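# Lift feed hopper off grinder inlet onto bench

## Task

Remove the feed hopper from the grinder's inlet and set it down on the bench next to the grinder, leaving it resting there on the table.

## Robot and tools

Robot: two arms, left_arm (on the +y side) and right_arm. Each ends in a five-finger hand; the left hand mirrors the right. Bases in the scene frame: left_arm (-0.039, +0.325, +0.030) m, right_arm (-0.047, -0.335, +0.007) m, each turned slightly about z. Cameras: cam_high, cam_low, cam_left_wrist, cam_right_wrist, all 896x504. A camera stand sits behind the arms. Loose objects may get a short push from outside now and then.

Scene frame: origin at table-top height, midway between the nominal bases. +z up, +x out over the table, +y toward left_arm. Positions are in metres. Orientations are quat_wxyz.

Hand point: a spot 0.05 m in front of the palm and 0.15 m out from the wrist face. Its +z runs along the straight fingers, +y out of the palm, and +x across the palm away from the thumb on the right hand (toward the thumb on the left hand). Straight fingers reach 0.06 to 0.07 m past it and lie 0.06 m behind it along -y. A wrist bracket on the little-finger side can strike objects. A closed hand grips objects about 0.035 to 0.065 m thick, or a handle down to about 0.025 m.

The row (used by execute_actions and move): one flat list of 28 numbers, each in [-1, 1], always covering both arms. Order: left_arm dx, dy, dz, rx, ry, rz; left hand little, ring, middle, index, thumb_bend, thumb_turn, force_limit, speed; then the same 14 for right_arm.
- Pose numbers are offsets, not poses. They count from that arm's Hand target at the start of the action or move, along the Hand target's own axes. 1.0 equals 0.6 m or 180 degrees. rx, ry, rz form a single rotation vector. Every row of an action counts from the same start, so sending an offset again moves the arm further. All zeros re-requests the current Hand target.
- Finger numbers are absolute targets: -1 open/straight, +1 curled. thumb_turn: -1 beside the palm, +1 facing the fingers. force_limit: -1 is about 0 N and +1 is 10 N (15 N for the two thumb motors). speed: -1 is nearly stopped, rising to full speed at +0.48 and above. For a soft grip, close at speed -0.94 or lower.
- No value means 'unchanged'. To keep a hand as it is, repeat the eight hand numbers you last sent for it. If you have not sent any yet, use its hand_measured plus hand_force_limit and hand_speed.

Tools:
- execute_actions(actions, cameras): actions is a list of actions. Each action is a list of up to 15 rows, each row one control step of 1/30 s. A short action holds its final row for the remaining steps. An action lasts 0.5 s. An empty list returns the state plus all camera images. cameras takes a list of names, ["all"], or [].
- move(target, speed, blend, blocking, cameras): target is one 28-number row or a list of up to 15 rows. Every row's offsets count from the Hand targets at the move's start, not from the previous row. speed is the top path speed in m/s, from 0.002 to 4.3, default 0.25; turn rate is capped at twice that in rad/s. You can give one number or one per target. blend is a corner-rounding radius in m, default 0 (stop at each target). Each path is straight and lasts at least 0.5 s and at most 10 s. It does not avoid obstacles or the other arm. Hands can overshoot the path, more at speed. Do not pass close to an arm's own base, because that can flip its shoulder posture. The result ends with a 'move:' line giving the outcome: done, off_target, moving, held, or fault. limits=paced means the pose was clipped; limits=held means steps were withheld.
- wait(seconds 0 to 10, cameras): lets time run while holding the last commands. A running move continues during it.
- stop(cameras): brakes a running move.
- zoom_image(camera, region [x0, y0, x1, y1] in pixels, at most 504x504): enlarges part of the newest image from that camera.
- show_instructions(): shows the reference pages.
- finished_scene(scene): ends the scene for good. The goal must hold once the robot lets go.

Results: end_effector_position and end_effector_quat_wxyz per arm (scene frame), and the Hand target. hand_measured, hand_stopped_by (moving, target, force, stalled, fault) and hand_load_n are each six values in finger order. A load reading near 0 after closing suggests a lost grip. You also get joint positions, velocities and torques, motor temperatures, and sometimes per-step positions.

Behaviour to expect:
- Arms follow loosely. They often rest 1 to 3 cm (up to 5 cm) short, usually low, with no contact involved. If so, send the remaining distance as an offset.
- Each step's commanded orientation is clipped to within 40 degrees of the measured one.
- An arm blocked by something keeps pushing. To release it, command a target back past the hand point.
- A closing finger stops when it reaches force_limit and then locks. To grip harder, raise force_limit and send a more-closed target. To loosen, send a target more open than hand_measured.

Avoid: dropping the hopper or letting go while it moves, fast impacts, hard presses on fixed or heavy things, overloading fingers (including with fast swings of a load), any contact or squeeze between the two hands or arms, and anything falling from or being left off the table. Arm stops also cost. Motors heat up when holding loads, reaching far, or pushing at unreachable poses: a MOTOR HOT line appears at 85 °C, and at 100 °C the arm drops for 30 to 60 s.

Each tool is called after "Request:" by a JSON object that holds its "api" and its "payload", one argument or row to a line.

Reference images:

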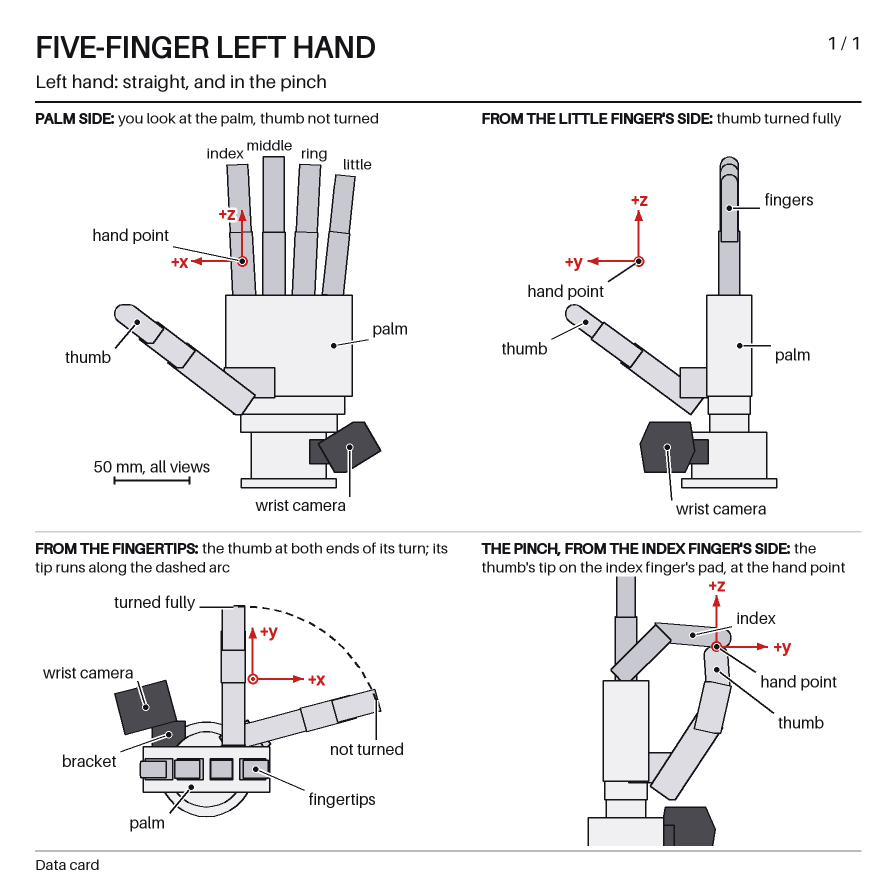

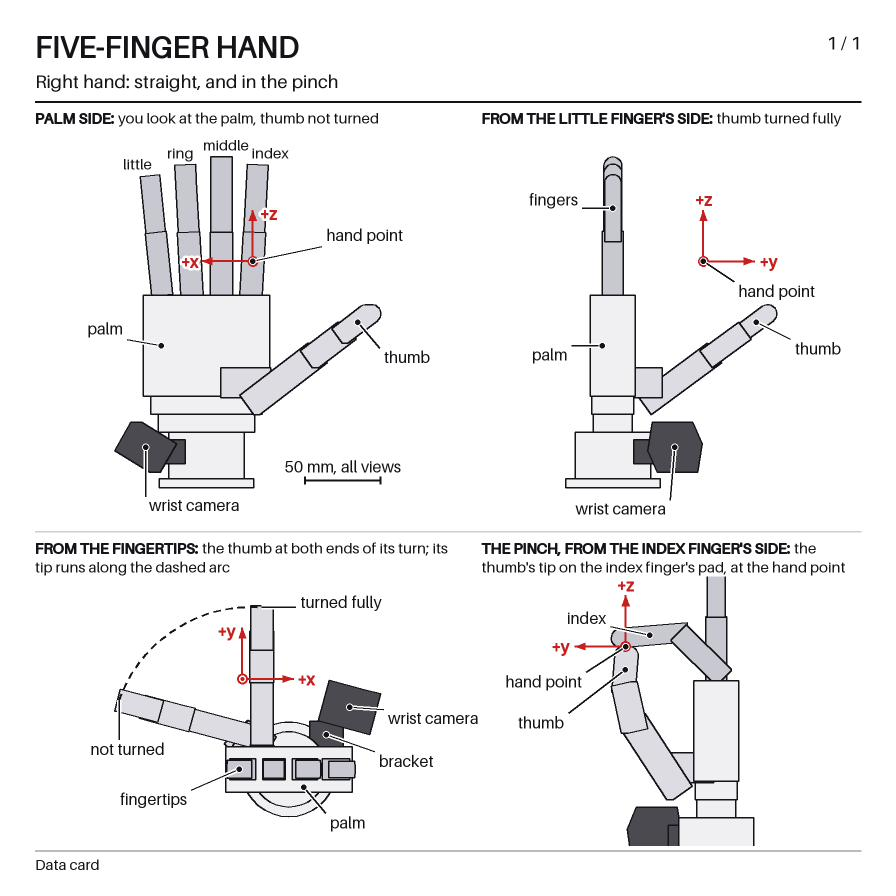

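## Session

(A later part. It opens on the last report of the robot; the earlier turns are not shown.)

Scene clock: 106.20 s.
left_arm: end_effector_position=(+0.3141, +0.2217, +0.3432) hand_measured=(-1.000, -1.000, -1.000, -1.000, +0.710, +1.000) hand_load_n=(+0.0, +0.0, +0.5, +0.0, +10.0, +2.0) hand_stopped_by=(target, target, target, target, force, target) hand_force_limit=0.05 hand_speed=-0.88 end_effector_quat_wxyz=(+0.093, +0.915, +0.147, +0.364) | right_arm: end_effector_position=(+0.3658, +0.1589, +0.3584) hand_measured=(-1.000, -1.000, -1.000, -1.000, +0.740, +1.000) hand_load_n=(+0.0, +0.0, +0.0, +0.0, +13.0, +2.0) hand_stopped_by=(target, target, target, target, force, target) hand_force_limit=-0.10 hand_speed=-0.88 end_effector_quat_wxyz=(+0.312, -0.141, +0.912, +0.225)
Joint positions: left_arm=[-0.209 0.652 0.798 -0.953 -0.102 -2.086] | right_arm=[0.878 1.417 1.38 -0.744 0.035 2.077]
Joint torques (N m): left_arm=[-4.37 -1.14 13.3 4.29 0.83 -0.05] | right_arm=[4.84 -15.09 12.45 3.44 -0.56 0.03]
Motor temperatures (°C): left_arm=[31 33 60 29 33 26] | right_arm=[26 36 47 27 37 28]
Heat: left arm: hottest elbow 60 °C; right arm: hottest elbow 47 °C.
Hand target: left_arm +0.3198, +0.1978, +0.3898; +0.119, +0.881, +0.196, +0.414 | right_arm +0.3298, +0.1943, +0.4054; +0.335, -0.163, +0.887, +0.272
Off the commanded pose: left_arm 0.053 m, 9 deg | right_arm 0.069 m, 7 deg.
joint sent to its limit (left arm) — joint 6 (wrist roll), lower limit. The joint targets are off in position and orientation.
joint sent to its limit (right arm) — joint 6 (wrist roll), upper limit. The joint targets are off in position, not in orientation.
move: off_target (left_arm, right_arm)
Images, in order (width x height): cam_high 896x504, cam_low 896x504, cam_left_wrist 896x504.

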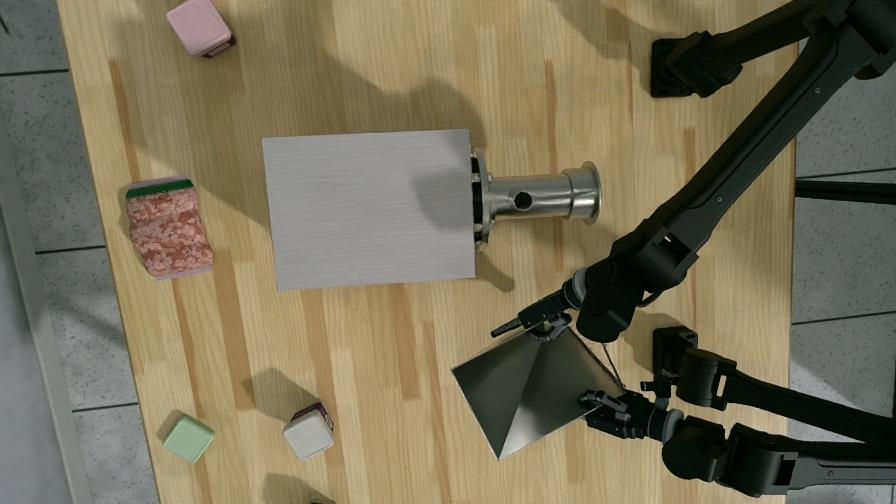

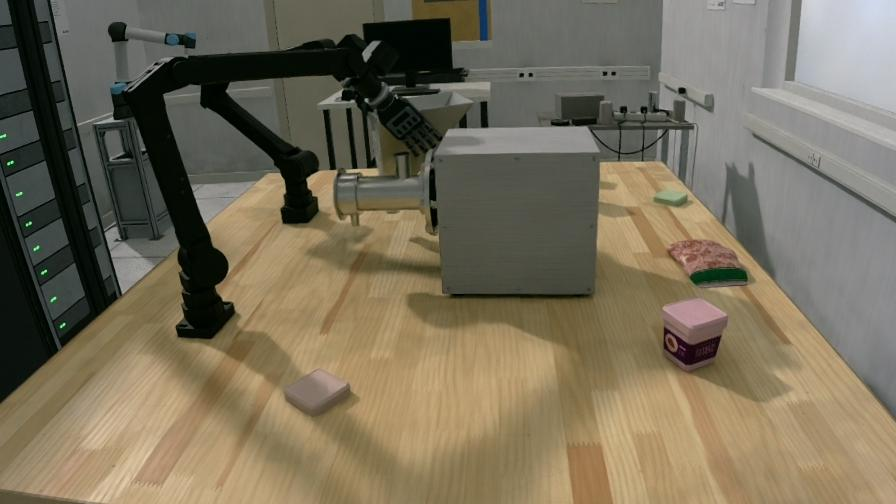

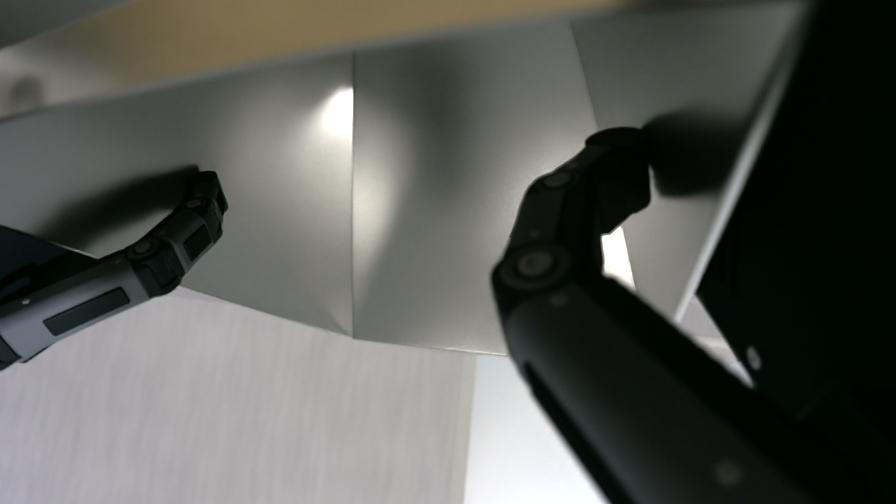

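Request:
{"api": "move", "payload": {
  "target": [
    [-0.033,-0.0525,0.1187,0.0215,-0.1025,-0.0372,-1,-1,-1,-1,1,1,0.05,-0.88,0.0337,-0.0505,0.1191,0.0192,0.1019,0.0398,-1,-1,-1,-1,0.85,1,-0.1,-0.88]
  ],
  "speed": 0.08,
  "cameras": ["cam_high","cam_low"]
}}

Scene clock: 115.30 s.
left_arm: end_effector_position=(+0.3349, +0.2311, +0.2704) hand_measured=(-1.000, -1.000, -1.000, -1.000, +0.710, +1.000) hand_load_n=(+0.0, +0.0, +0.0, +0.0, +3.5, +0.5) hand_stopped_by=(target, target, target, target, force, target) hand_force_limit=0.05 hand_speed=-0.88 end_effector_quat_wxyz=(+0.130, +0.950, +0.192, +0.209) | right_arm: end_effector_position=(+0.3790, +0.1681, +0.2841) hand_measured=(-1.000, -1.000, -1.000, -1.000, +0.740, +1.000) hand_load_n=(+0.0, +0.0, +0.0, -0.5, +7.0, +0.5) hand_stopped_by=(target, target, target, target, force, target) hand_force_limit=-0.10 hand_speed=-0.88 end_effector_quat_wxyz=(+0.153, -0.145, +0.958, +0.193)
Joint positions: left_arm=[-0.057 0.865 0.821 -1.045 0.128 -2.086] | right_arm=[0.824 1.611 1.55 -1.029 -0.131 2.077]
Joint torques (N m): left_arm=[-2.49 -1.26 16.76 1.66 1.7 -0.04] | right_arm=[3.19 -15.5 17.13 1.74 -1.36 0]
Motor temperatures (°C): left_arm=[31 33 64 29 33 26] | right_arm=[26 36 49 27 37 28]
Heat: left arm: hottest elbow 64 °C; right arm: hottest elbow 49 °C.
Hand target: left_arm +0.3557, +0.2138, +0.3198; +0.143, +0.926, +0.239, +0.253 | right_arm +0.3657, +0.2102, +0.3352; +0.177, -0.138, +0.946, +0.236
Off the commanded pose: left_arm 0.056 m, 8 deg | right_arm 0.068 m, 6 deg.
joint sent to its limit (left arm) — joint 6 (wrist roll), lower limit. The joint targets are off in position and orientation.
joint sent to its limit (right arm) — joint 6 (wrist roll), upper limit. The joint targets are off in position and orientation.
move: off_target (left_arm, right_arm)
Images, in order (width x height): cam_high 896x504, cam_low 896x504.

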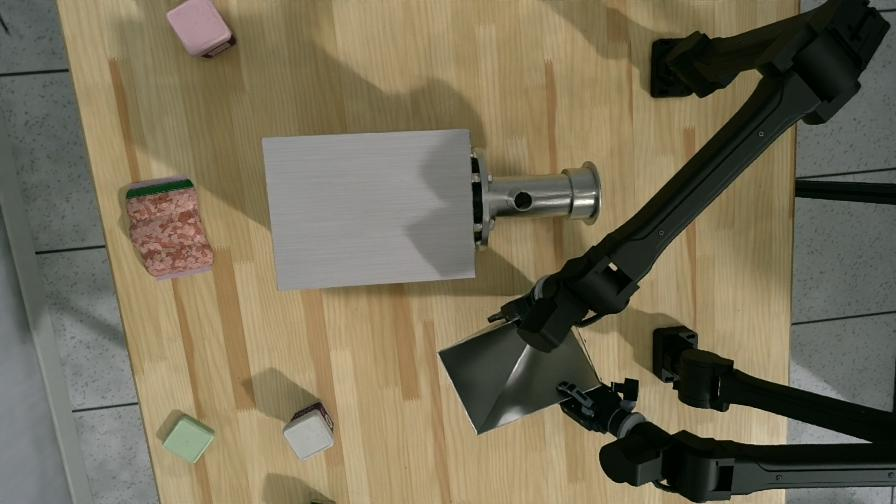

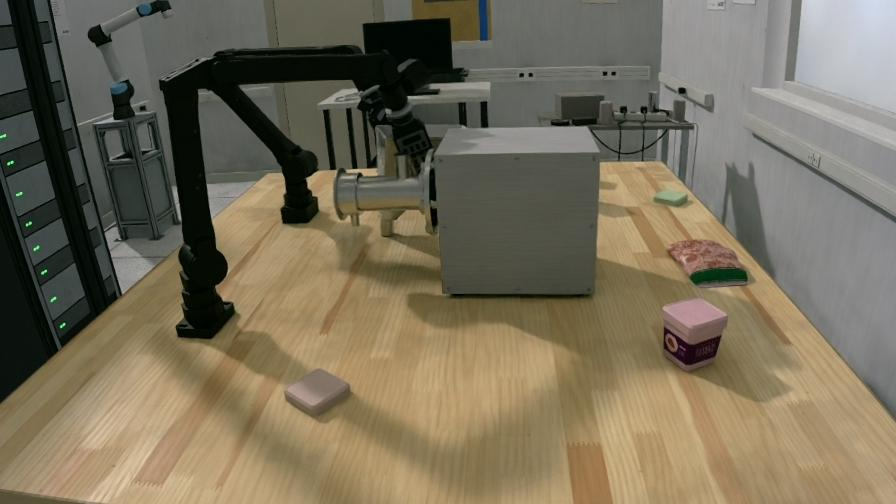

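Request:
{"api": "move", "payload": {
  "target": [
    [0.01,-0.0478,0.1427,0.0215,-0.1025,-0.0372,-1,-1,-1,-1,1,1,0.05,-0.88,-0.0112,-0.0547,0.1407,0.0192,0.1019,0.0398,-1,-1,-1,-1,0.85,1,-0.1,-0.88]
  ],
  "speed": 0.08,
  "cameras": ["cam_high","cam_low"]
}}

Scene clock: 123.40 s.
left_arm: end_effector_position=(+0.3712, +0.2446, +0.2045) hand_measured=(-1.000, -1.000, -1.000, -1.000, +0.712, +1.000) hand_load_n=(+0.0, +0.0, +0.0, +0.0, +1.5, +0.5) hand_stopped_by=(target, target, target, target, force, target) hand_force_limit=0.05 hand_speed=-0.88 end_effector_quat_wxyz=(+0.151, +0.955, +0.249, +0.049) | right_arm: end_effector_position=(+0.4150, +0.1831, +0.2073) hand_measured=(-1.000, -1.000, -1.000, -1.000, +0.742, +1.000) hand_load_n=(+0.0, +0.0, +0.0, +0.0, +4.0, +0.0) hand_stopped_by=(target, target, target, target, force, target) hand_force_limit=-0.10 hand_speed=-0.88 end_effector_quat_wxyz=(-0.019, -0.113, +0.981, +0.156)
Joint positions: left_arm=[0.047 1.181 0.931 -1.15 0.272 -2.086] | right_arm=[0.764 1.919 1.856 -1.358 -0.279 2.077]
Joint torques (N m): left_arm=[-2.73 -4.78 15.02 0.57 1.89 -0.03] | right_arm=[3.31 -20.42 16.5 0.85 -1.48 0.02]
Motor temperatures (°C): left_arm=[31 33 68 28 33 26] | right_arm=[26 37 50 27 38 28]
Heat: left arm: hottest elbow 68 °C; right arm: hottest elbow 50 °C.
Hand target: left_arm +0.3956, +0.2289, +0.2399; +0.163, +0.944, +0.275, +0.084 | right_arm +0.4058, +0.2253, +0.2553; +0.013, -0.109, +0.975, +0.193
Off the commanded pose: left_arm 0.046 m, 5 deg | right_arm 0.064 m, 6 deg.
joint sent to its limit (left arm) — joint 6 (wrist roll), lower limit. The joint targets are off in orientation, not in position.
joint sent to its limit (right arm) — joint 6 (wrist roll), upper limit. The joint targets are off in position and orientation.
move: off_target (left_arm, right_arm)
Images, in order (width x height): cam_high 896x504, cam_low 896x504.

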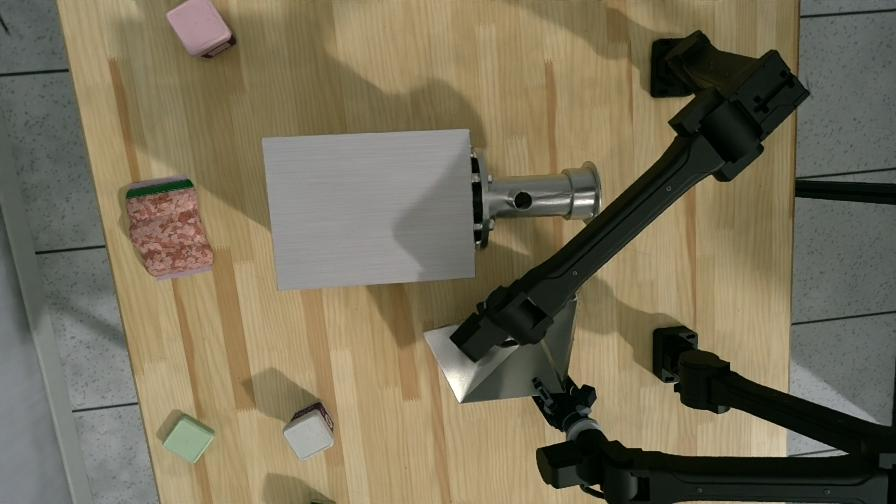

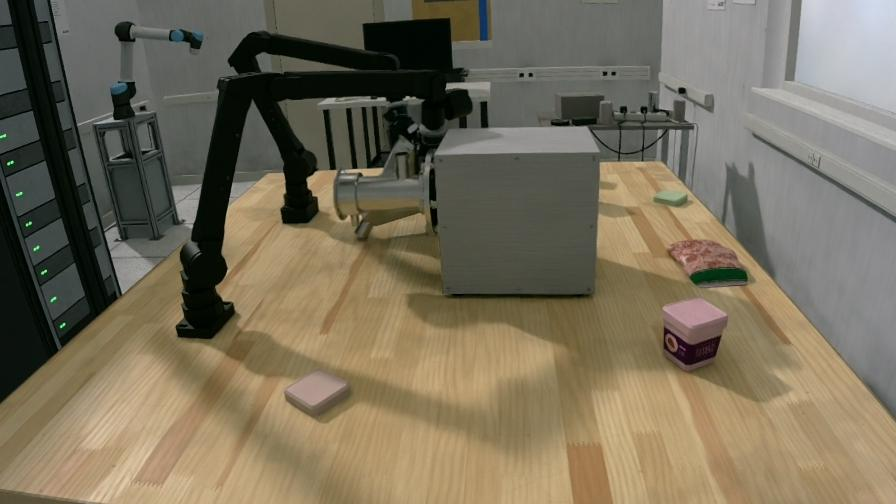

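Request:
{"api": "move", "payload": {
  "target": [
    [0.001,-0.0498,0.1152,0.0108,-0.0513,-0.0186,-1,-1,-1,-1,1,1,0.05,-0.88,0.0017,-0.0388,0.1195,0.0096,0.051,0.0199,-1,-1,-1,-1,0.85,1,-0.1,-0.88]
  ],
  "speed": 0.06,
  "cameras": ["cam_high","cam_low"]
}}

Request:
{"api": "zoom_image", "payload": {
  "camera": "cam_low",
  "region": [300, 120, 480, 270]
}}

Scene clock: 131.27 s.
left_arm: end_effector_position=(+0.3760, +0.2475, +0.1509) hand_measured=(-1.000, -1.000, -1.000, -1.000, +0.712, +1.000) hand_load_n=(+0.5, +0.0, +0.0, +0.0, +1.0, +0.5) hand_stopped_by=(target, target, target, target, force, target) hand_force_limit=0.05 hand_speed=-0.88 end_effector_quat_wxyz=(+0.161, +0.948, +0.273, -0.028) | right_arm: end_effector_position=(+0.4182, +0.1886, +0.1444) hand_measured=(-1.000, -1.000, -1.000, -1.000, +0.744, +1.000) hand_load_n=(+0.0, +0.0, +0.0, +0.0, +1.5, +0.0) hand_stopped_by=(target, target, target, target, force, target) hand_force_limit=-0.10 hand_speed=-0.88 end_effector_quat_wxyz=(-0.094, -0.097, +0.981, +0.139)
Joint positions: left_arm=[0.078 1.332 0.931 -1.15 0.328 -2.086] | right_arm=[0.753 2.057 1.921 -1.432 -0.337 2.077]
Joint torques (N m): left_arm=[-2.49 -5.36 11.63 1.32 1.78 -0.03] | right_arm=[3.14 -21.71 15.12 0.53 -1.67 0]
Motor temperatures (°C): left_arm=[31 33 68 28 34 26] | right_arm=[26 38 52 27 39 28]
Heat: left arm: hottest elbow 68 °C; right arm: hottest elbow 52 °C.
Hand target: left_arm +0.3986, +0.2349, +0.1649; +0.171, +0.942, +0.290, -0.001 | right_arm +0.4086, +0.2314, +0.1804; -0.069, -0.094, +0.979, +0.170
Off the commanded pose: left_arm 0.029 m, 4 deg | right_arm 0.057 m, 5 deg.
joint sent to its limit (left arm) — joint 6 (wrist roll), lower limit. The joint targets are off in orientation, not in position.
joint sent to its limit (right arm) — joint 6 (wrist roll), upper limit. The joint targets are off in position and orientation.
move: off_target (left_arm, right_arm)
Images, in order (width x height): cam_high 896x504, cam_low 896x504.

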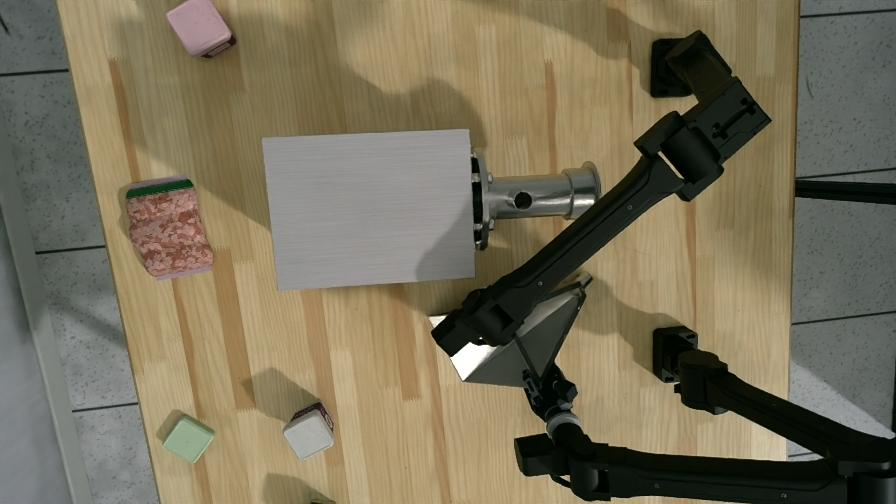

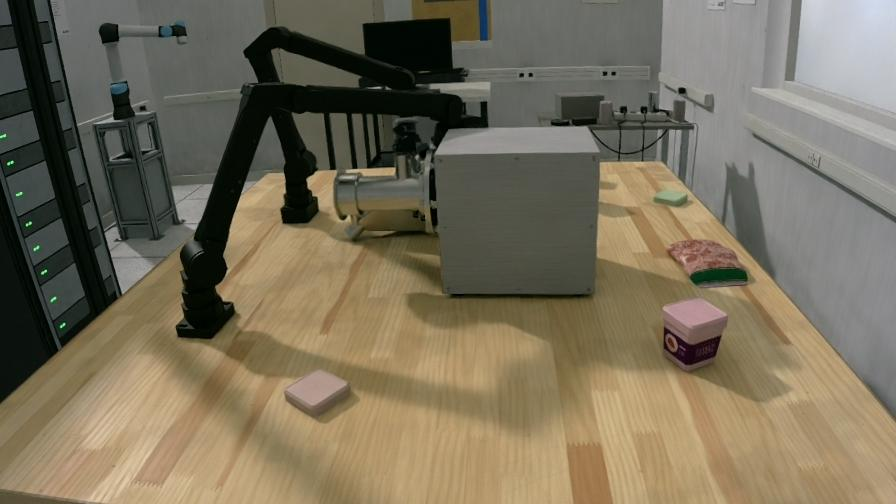

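Scaled by 2.800 from the camera's 896x504 image, which has a finer 1280x720 frame.

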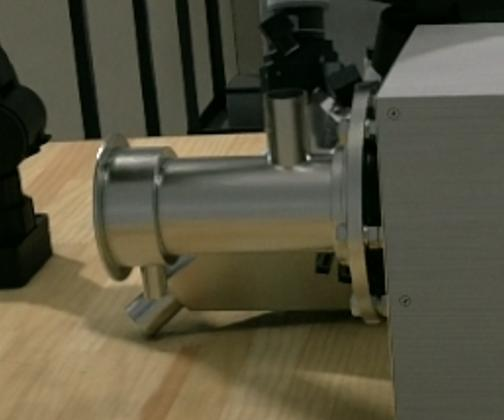

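Request:
{"api": "move", "payload": {
  "target": [
    [0.0059,-0.0188,0.055,0.0032,-0.0154,-0.0056,-1,-1,-1,-1,1,1,0.05,-0.88,-0.006,-0.0202,0.0545,0.0029,0.0153,0.006,-1,-1,-1,-1,0.85,1,-0.1,-0.88]
  ],
  "speed": 0.05,
  "cameras": ["cam_high","cam_low"]
}}

Request:
{"api": "zoom_image", "payload": {
  "camera": "cam_low",
  "region": [300, 120, 480, 270]
}}

Scene clock: 137.03 s.
left_arm: end_effector_position=(+0.3813, +0.2475, +0.1365) hand_measured=(-1.000, -1.000, -1.000, -1.000, +0.712, +1.000) hand_load_n=(+0.0, +0.0, +0.5, +0.5, +0.0, +1.5) hand_stopped_by=(target, target, target, target, force, target) hand_force_limit=0.05 hand_speed=-0.88 end_effector_quat_wxyz=(+0.165, +0.946, +0.277, -0.040) | right_arm: end_effector_position=(+0.4203, +0.1893, +0.1420) hand_measured=(-1.000, -1.000, -1.000, -1.000, +0.744, +1.000) hand_load_n=(+0.0, +0.0, +1.0, +0.0, +2.5, +0.5) hand_stopped_by=(target, target, target, target, force, target) hand_force_limit=-0.10 hand_speed=-0.88 end_effector_quat_wxyz=(-0.098, -0.095, +0.981, +0.140)
Joint positions: left_arm=[0.083 1.376 0.931 -1.128 0.341 -2.086] | right_arm=[0.75 2.068 1.932 -1.439 -0.343 2.077]
Joint torques (N m): left_arm=[-2.49 -3.96 9.32 2.18 1.82 -0.03] | right_arm=[3.19 -18.2 13.63 1.03 -2.02 -0.02]
Motor temperatures (°C): left_arm=[31 33 68 28 34 26] | right_arm=[26 38 52 27 40 28]
Heat: left arm: hottest elbow 68 °C; right arm: hottest elbow 52 °C.
Hand target: left_arm +0.3985, +0.2349, +0.1298; +0.173, +0.940, +0.294, -0.027 | right_arm +0.4088, +0.2312, +0.1453; -0.094, -0.089, +0.978, +0.162
Off the commanded pose: left_arm 0.022 m, 3 deg | right_arm 0.044 m, 3 deg.
joint sent to its limit (left arm) — joint 6 (wrist roll), lower limit. The joint targets are off in orientation, not in position.
joint sent to its limit (right arm) — joint 6 (wrist roll), upper limit. The joint targets are off in position and orientation.
move: off_target (left_arm, right_arm)
Images, in order (width x height): cam_high 896x504, cam_low 896x504.

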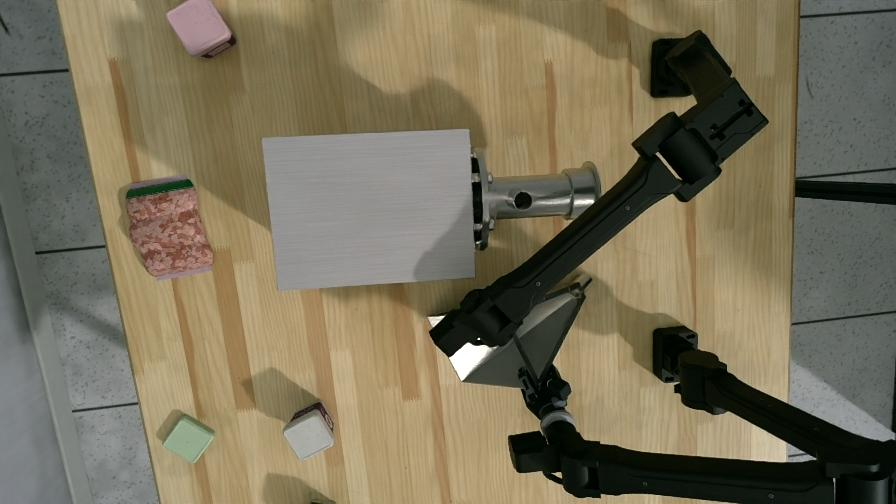

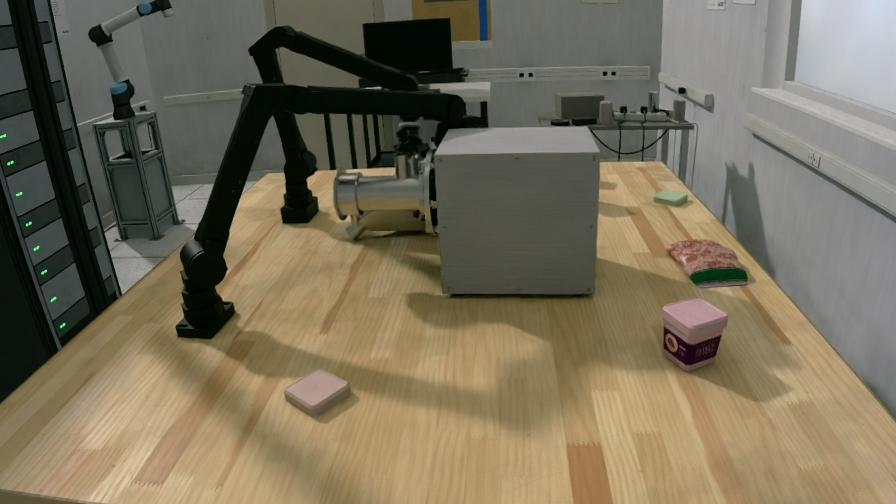

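Scaled by 2.800 from the camera's 896x504 image, which has a finer 1280x720 frame.

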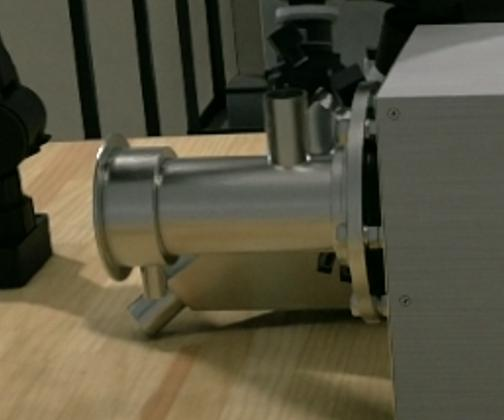

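Request:
{"api": "move", "payload": {
  "target": [
    [-0.0085,-0.0265,-0.0127,0,0,0,-1,-1,-1,-1,1,1,0.05,-0.88,-0.0028,-0.058,-0.0105,0,0,0,-1,-1,-1,-1,0.85,1,-0.1,-0.88],
    [-0.0085,-0.0265,-0.0127,0,0,0,-1,-1,-1,-1,-1,1,0.05,-0.4,-0.0028,-0.058,-0.0105,0,0,0,-1,-1,-1,-1,-1,1,-0.1,-0.4]
  ],
  "speed": 0.05,
  "cameras": ["cam_high","cam_left_wrist","cam_right_wrist"]
}}

Scene clock: 144.17 s.
left_arm: end_effector_position=(+0.3822, +0.2488, +0.1346) hand_measured=(-1.000, -1.000, -1.000, -1.000, -1.000, +1.000) hand_load_n=(+0.0, +0.0, +0.5, +0.0, +0.0, +0.0) hand_stopped_by=(target, target, target, target, target, target) hand_force_limit=0.05 hand_speed=-0.40 end_effector_quat_wxyz=(+0.171, +0.944, +0.279, -0.036) | right_arm: end_effector_position=(+0.4222, +0.1848, +0.1413) hand_measured=(-1.000, -1.000, -1.000, -1.000, -1.000, +1.000) hand_load_n=(+0.0, +0.0, +0.5, +0.0, +0.0, +0.0) hand_stopped_by=(target, target, target, target, target, target) hand_force_limit=-0.10 hand_speed=-0.40 end_effector_quat_wxyz=(-0.097, -0.090, +0.979, +0.152)
Joint positions: left_arm=[0.089 1.375 0.92 -1.109 0.351 -2.086] | right_arm=[0.739 2.051 1.896 -1.405 -0.363 2.077]
Joint torques (N m): left_arm=[-1.14 -6.77 7.65 0.99 0.95 -0.02] | right_arm=[0.97 -20.54 8.49 1.46 -0.98 -0.01]
Motor temperatures (°C): left_arm=[31 33 66 28 33 26] | right_arm=[26 39 51 27 40 28]
Heat: left arm: hottest elbow 66 °C; right arm: hottest elbow 51 °C.
Hand target: left_arm +0.3851, +0.2470, +0.1329; +0.173, +0.940, +0.294, -0.027 | right_arm +0.4166, +0.1972, +0.1390; -0.094, -0.089, +0.978, +0.162
Off the commanded pose: left_arm 0.004 m, 2 deg | right_arm 0.014 m, 1 deg.
joint sent to its limit (left arm) — joint 6 (wrist roll), lower limit. The joint targets still meet the commanded pose.
joint sent to its limit (right arm) — joint 6 (wrist roll), upper limit. The joint targets still meet the commanded pose.
move: off_target (right_arm); target 2's new numbers were sent with right_arm's hand 0.013 m and 2 deg from that target
Images, in order (width x height): cam_high 896x504, cam_left_wrist 896x504, cam_right_wrist 896x504.

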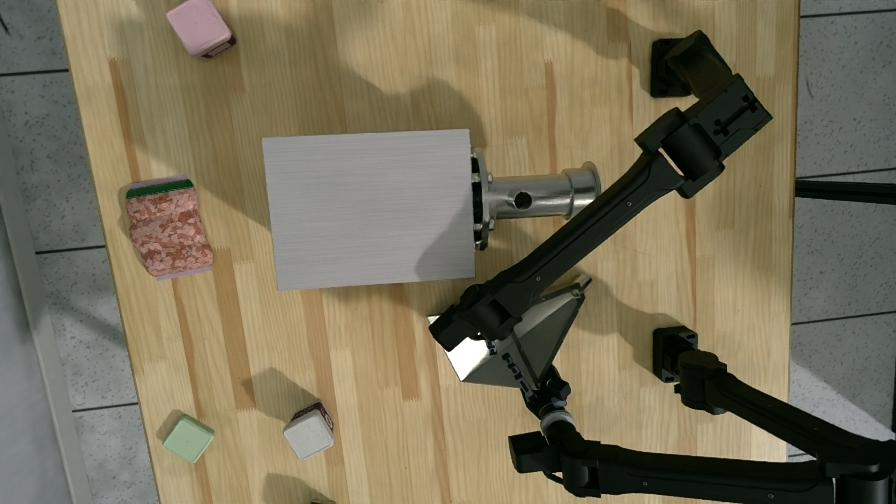

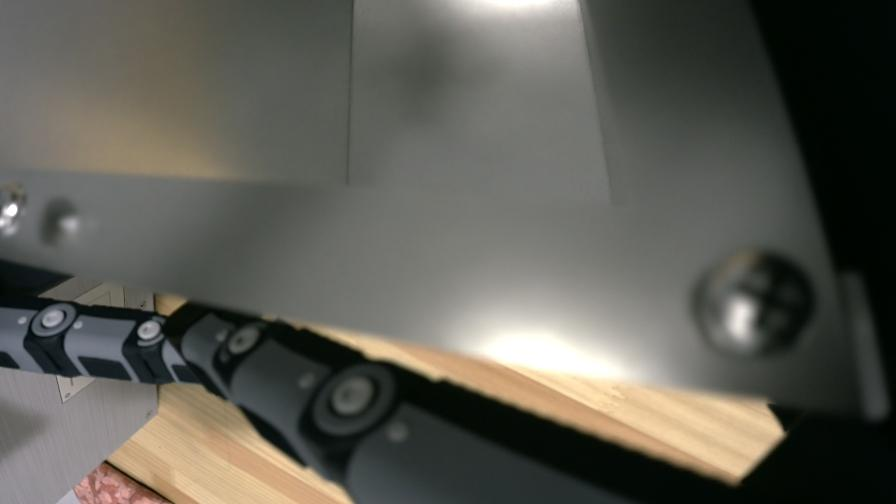

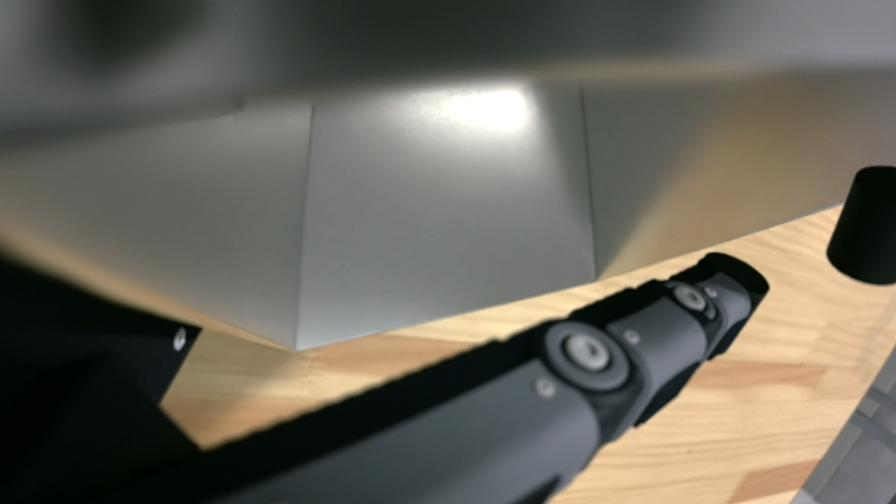

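Request:
{"api": "move", "payload": {
  "target": [
    [0.0115,-0.0443,-0.0288,0,0,0,-1,-1,-1,-1,-1,1,0.05,-0.4,0.0038,-0.048,-0.0273,0,0,0,-1,-1,-1,-1,-1,1,-0.1,-0.4],
    [-0.0277,-0.0225,-0.2873,0,0,0,-1,-1,-1,-1,-1,1,0.05,-0.4,0.0447,0.0333,-0.267,0,0,0,-1,-1,-1,-1,-1,1,-0.1,-0.4]
  ],
  "speed": [0.05,0.12],
  "cameras": ["cam_high","cam_low","cam_left_wrist"]
}}

Scene clock: 153.93 s.
left_arm: end_effector_position=(+0.3471, +0.2998, +0.2754) hand_measured=(-1.000, -1.000, -1.000, -1.000, -1.000, +1.000) hand_load_n=(+0.0, +0.0, +0.0, +0.0, +0.0, +0.0) hand_stopped_by=(target, target, target, target, target, target) hand_force_limit=0.05 hand_speed=-0.40 end_effector_quat_wxyz=(+0.172, +0.938, +0.296, -0.045) | right_arm: end_effector_position=(+0.4145, +0.1592, +0.2659) hand_measured=(-1.000, -1.000, -1.000, -1.000, -1.000, +1.000) hand_load_n=(+0.0, +0.0, +0.0, -0.5, +0.0, +0.0) hand_stopped_by=(target, target, target, target, target, target) hand_force_limit=-0.10 hand_speed=-0.40 end_effector_quat_wxyz=(-0.100, -0.084, +0.979, +0.156)
Joint positions: left_arm=[0.248 1.218 1.164 -1.58 0.352 -1.951] | right_arm=[0.713 1.975 2.099 -1.693 -0.372 2.063]
Joint torques (N m): left_arm=[-0.21 -5.71 12.36 -0.46 0.27 0.1] | right_arm=[-0.67 -21.66 13.29 0.27 -0.68 0.04]
Motor temperatures (°C): left_arm=[30 33 65 28 32 26] | right_arm=[25 41 50 27 39 28]
Heat: left arm: hottest elbow 65 °C; right arm: hottest elbow 50 °C.
Hand target: left_arm +0.3550, +0.3071, +0.2932; +0.173, +0.940, +0.294, -0.027 | right_arm +0.4219, +0.1623, +0.2990; -0.094, -0.089, +0.978, +0.162
Off the commanded pose: left_arm 0.021 m, 2 deg | right_arm 0.034 m, 1 deg.
joint sent to its limit (right arm) — joint 4 (wrist pitch), lower limit. The joint targets are off in orientation, not in position.
move: off_target (left_arm, right_arm)
Images, in order (width x height): cam_high 896x504, cam_low 896x504, cam_left_wrist 896x504.

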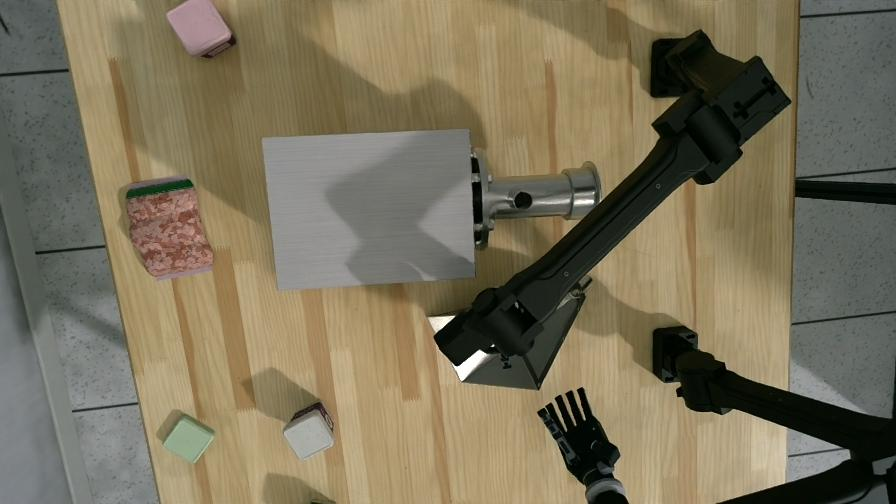

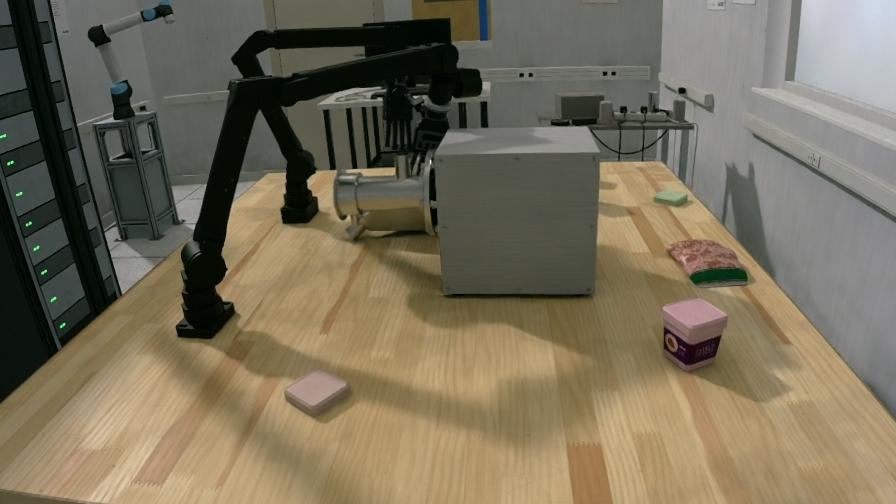

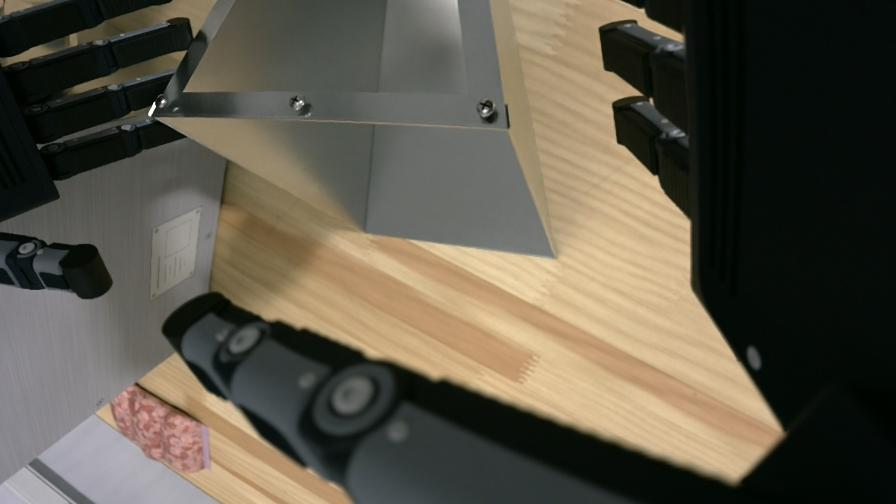

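Request:
{"api": "move", "payload": {
  "target": [
    [0,0,0,0,0,0,-1,-1,-1,-1,-1,1,0.05,-0.4,0.0129,0.0278,-0.0774,0,0,0,-1,-1,-1,-1,-1,1,-0.1,-0.4]
  ],
  "speed": 0.12,
  "cameras": ["cam_left_wrist"]
}}

Scene clock: 157.07 s.
left_arm: end_effector_position=(+0.3470, +0.2997, +0.2754) hand_measured=(-1.000, -1.000, -1.000, -1.000, -1.000, +1.000) hand_load_n=(+0.0, +0.0, +0.0, +0.0, +0.0, +0.0) hand_stopped_by=(target, target, target, target, target, target) hand_force_limit=0.05 hand_speed=-0.40 end_effector_quat_wxyz=(+0.172, +0.939, +0.296, -0.045) | right_arm: end_effector_position=(+0.4124, +0.1618, +0.3421) hand_measured=(-1.000, -1.000, -1.000, -1.000, -1.000, +1.000) hand_load_n=(+0.0, +0.0, +0.0, +0.0, +0.0, +0.0) hand_stopped_by=(target, target, target, target, target, target) hand_force_limit=-0.10 hand_speed=-0.40 end_effector_quat_wxyz=(-0.052, -0.093, +0.974, +0.202)
Joint positions: left_arm=[0.248 1.218 1.164 -1.581 0.352 -1.95] | right_arm=[0.712 1.908 2.167 -1.693 -0.398 2.07]
Joint torques (N m): left_arm=[-0.21 -5.66 12.34 -0.49 0.27 0.1] | right_arm=[-0.79 -18.67 11.84 0.39 -0.32 0.06]
Motor temperatures (°C): left_arm=[30 33 65 28 32 26] | right_arm=[25 41 50 27 38 28]
Heat: left arm: hottest elbow 65 °C; right arm: hottest elbow 50 °C.
Hand target: left_arm +0.3550, +0.3070, +0.2932; +0.173, +0.940, +0.294, -0.027 | right_arm +0.4219, +0.1624, +0.3487; -0.094, -0.089, +0.978, +0.162
Off the commanded pose: left_arm 0.021 m, 2 deg | right_arm 0.012 m, 7 deg.
joint sent to its limit (right arm) — joint 4 (wrist pitch), lower limit; joint 6 (wrist roll), upper limit. The joint targets are off in orientation, not in position.
move: off_target (left_arm, right_arm)
Images, in order (width x height): cam_left_wrist 896x504.

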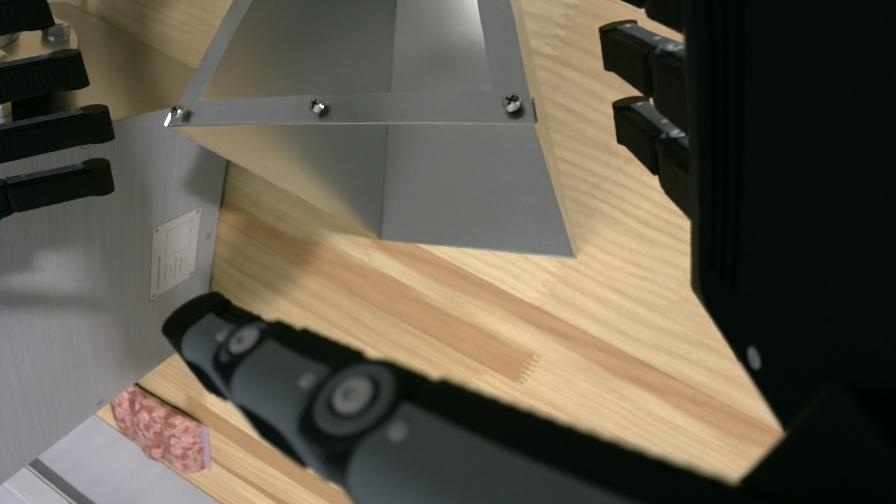

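Request:
{"api": "wait", "payload": {
  "seconds": 0.5,
  "cameras": ["cam_left_wrist","cam_high"]
}}

Scene clock: 158.70 s.
left_arm: end_effector_position=(+0.3470, +0.2997, +0.2754) hand_measured=(-1.000, -1.000, -1.000, -1.000, -1.000, +1.000) hand_load_n=(+0.0, +0.0, +0.0, +0.0, +0.0, +0.0) hand_stopped_by=(target, target, target, target, target, target) hand_force_limit=0.05 hand_speed=-0.40 end_effector_quat_wxyz=(+0.172, +0.939, +0.296, -0.045) | right_arm: end_effector_position=(+0.4124, +0.1618, +0.3421) hand_measured=(-1.000, -1.000, -1.000, -1.000, -1.000, +1.000) hand_load_n=(+0.0, +0.0, +0.0, +0.0, +0.0, +0.0) hand_stopped_by=(target, target, target, target, target, target) hand_force_limit=-0.10 hand_speed=-0.40 end_effector_quat_wxyz=(-0.052, -0.093, +0.974, +0.202)
Joint positions: left_arm=[0.248 1.218 1.164 -1.581 0.352 -1.95] | right_arm=[0.712 1.908 2.167 -1.693 -0.398 2.07]
Joint torques (N m): left_arm=[-0.21 -5.71 12.34 -0.5 0.27 0.1] | right_arm=[-1.03 -18.26 12.03 0.39 -0.37 0.08]
Motor temperatures (°C): left_arm=[30 33 65 28 32 26] | right_arm=[25 40 49 27 38 28]
Heat: left arm: hottest elbow 65 °C; right arm: hottest elbow 49 °C.
Hand target: left_arm +0.3550, +0.3070, +0.2932; +0.173, +0.940, +0.294, -0.027 | right_arm +0.4219, +0.1624, +0.3487; -0.094, -0.089, +0.978, +0.162
Off the commanded pose: left_arm 0.021 m, 2 deg | right_arm 0.012 m, 7 deg.
wait: 0.50 s; at rest from the start
Images, in order (width x height): cam_high 896x504, cam_left_wrist 896x504.

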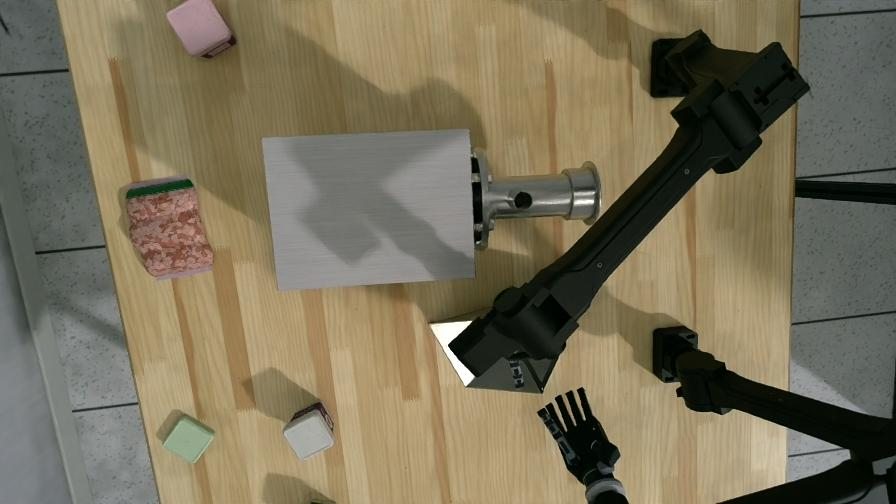

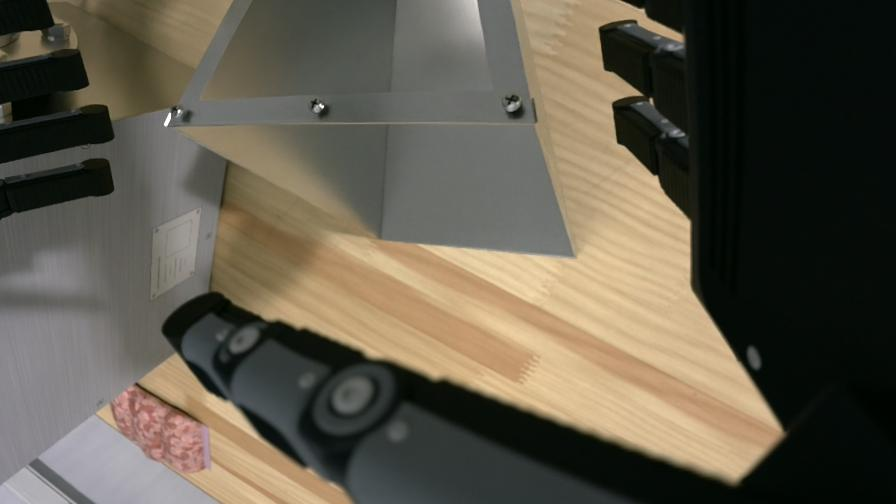

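At rest, on the bench, free of both hands.

Request:
{"api": "finished_scene", "payload": {
  "scene": 2
}}

The scene is finished: the task was done.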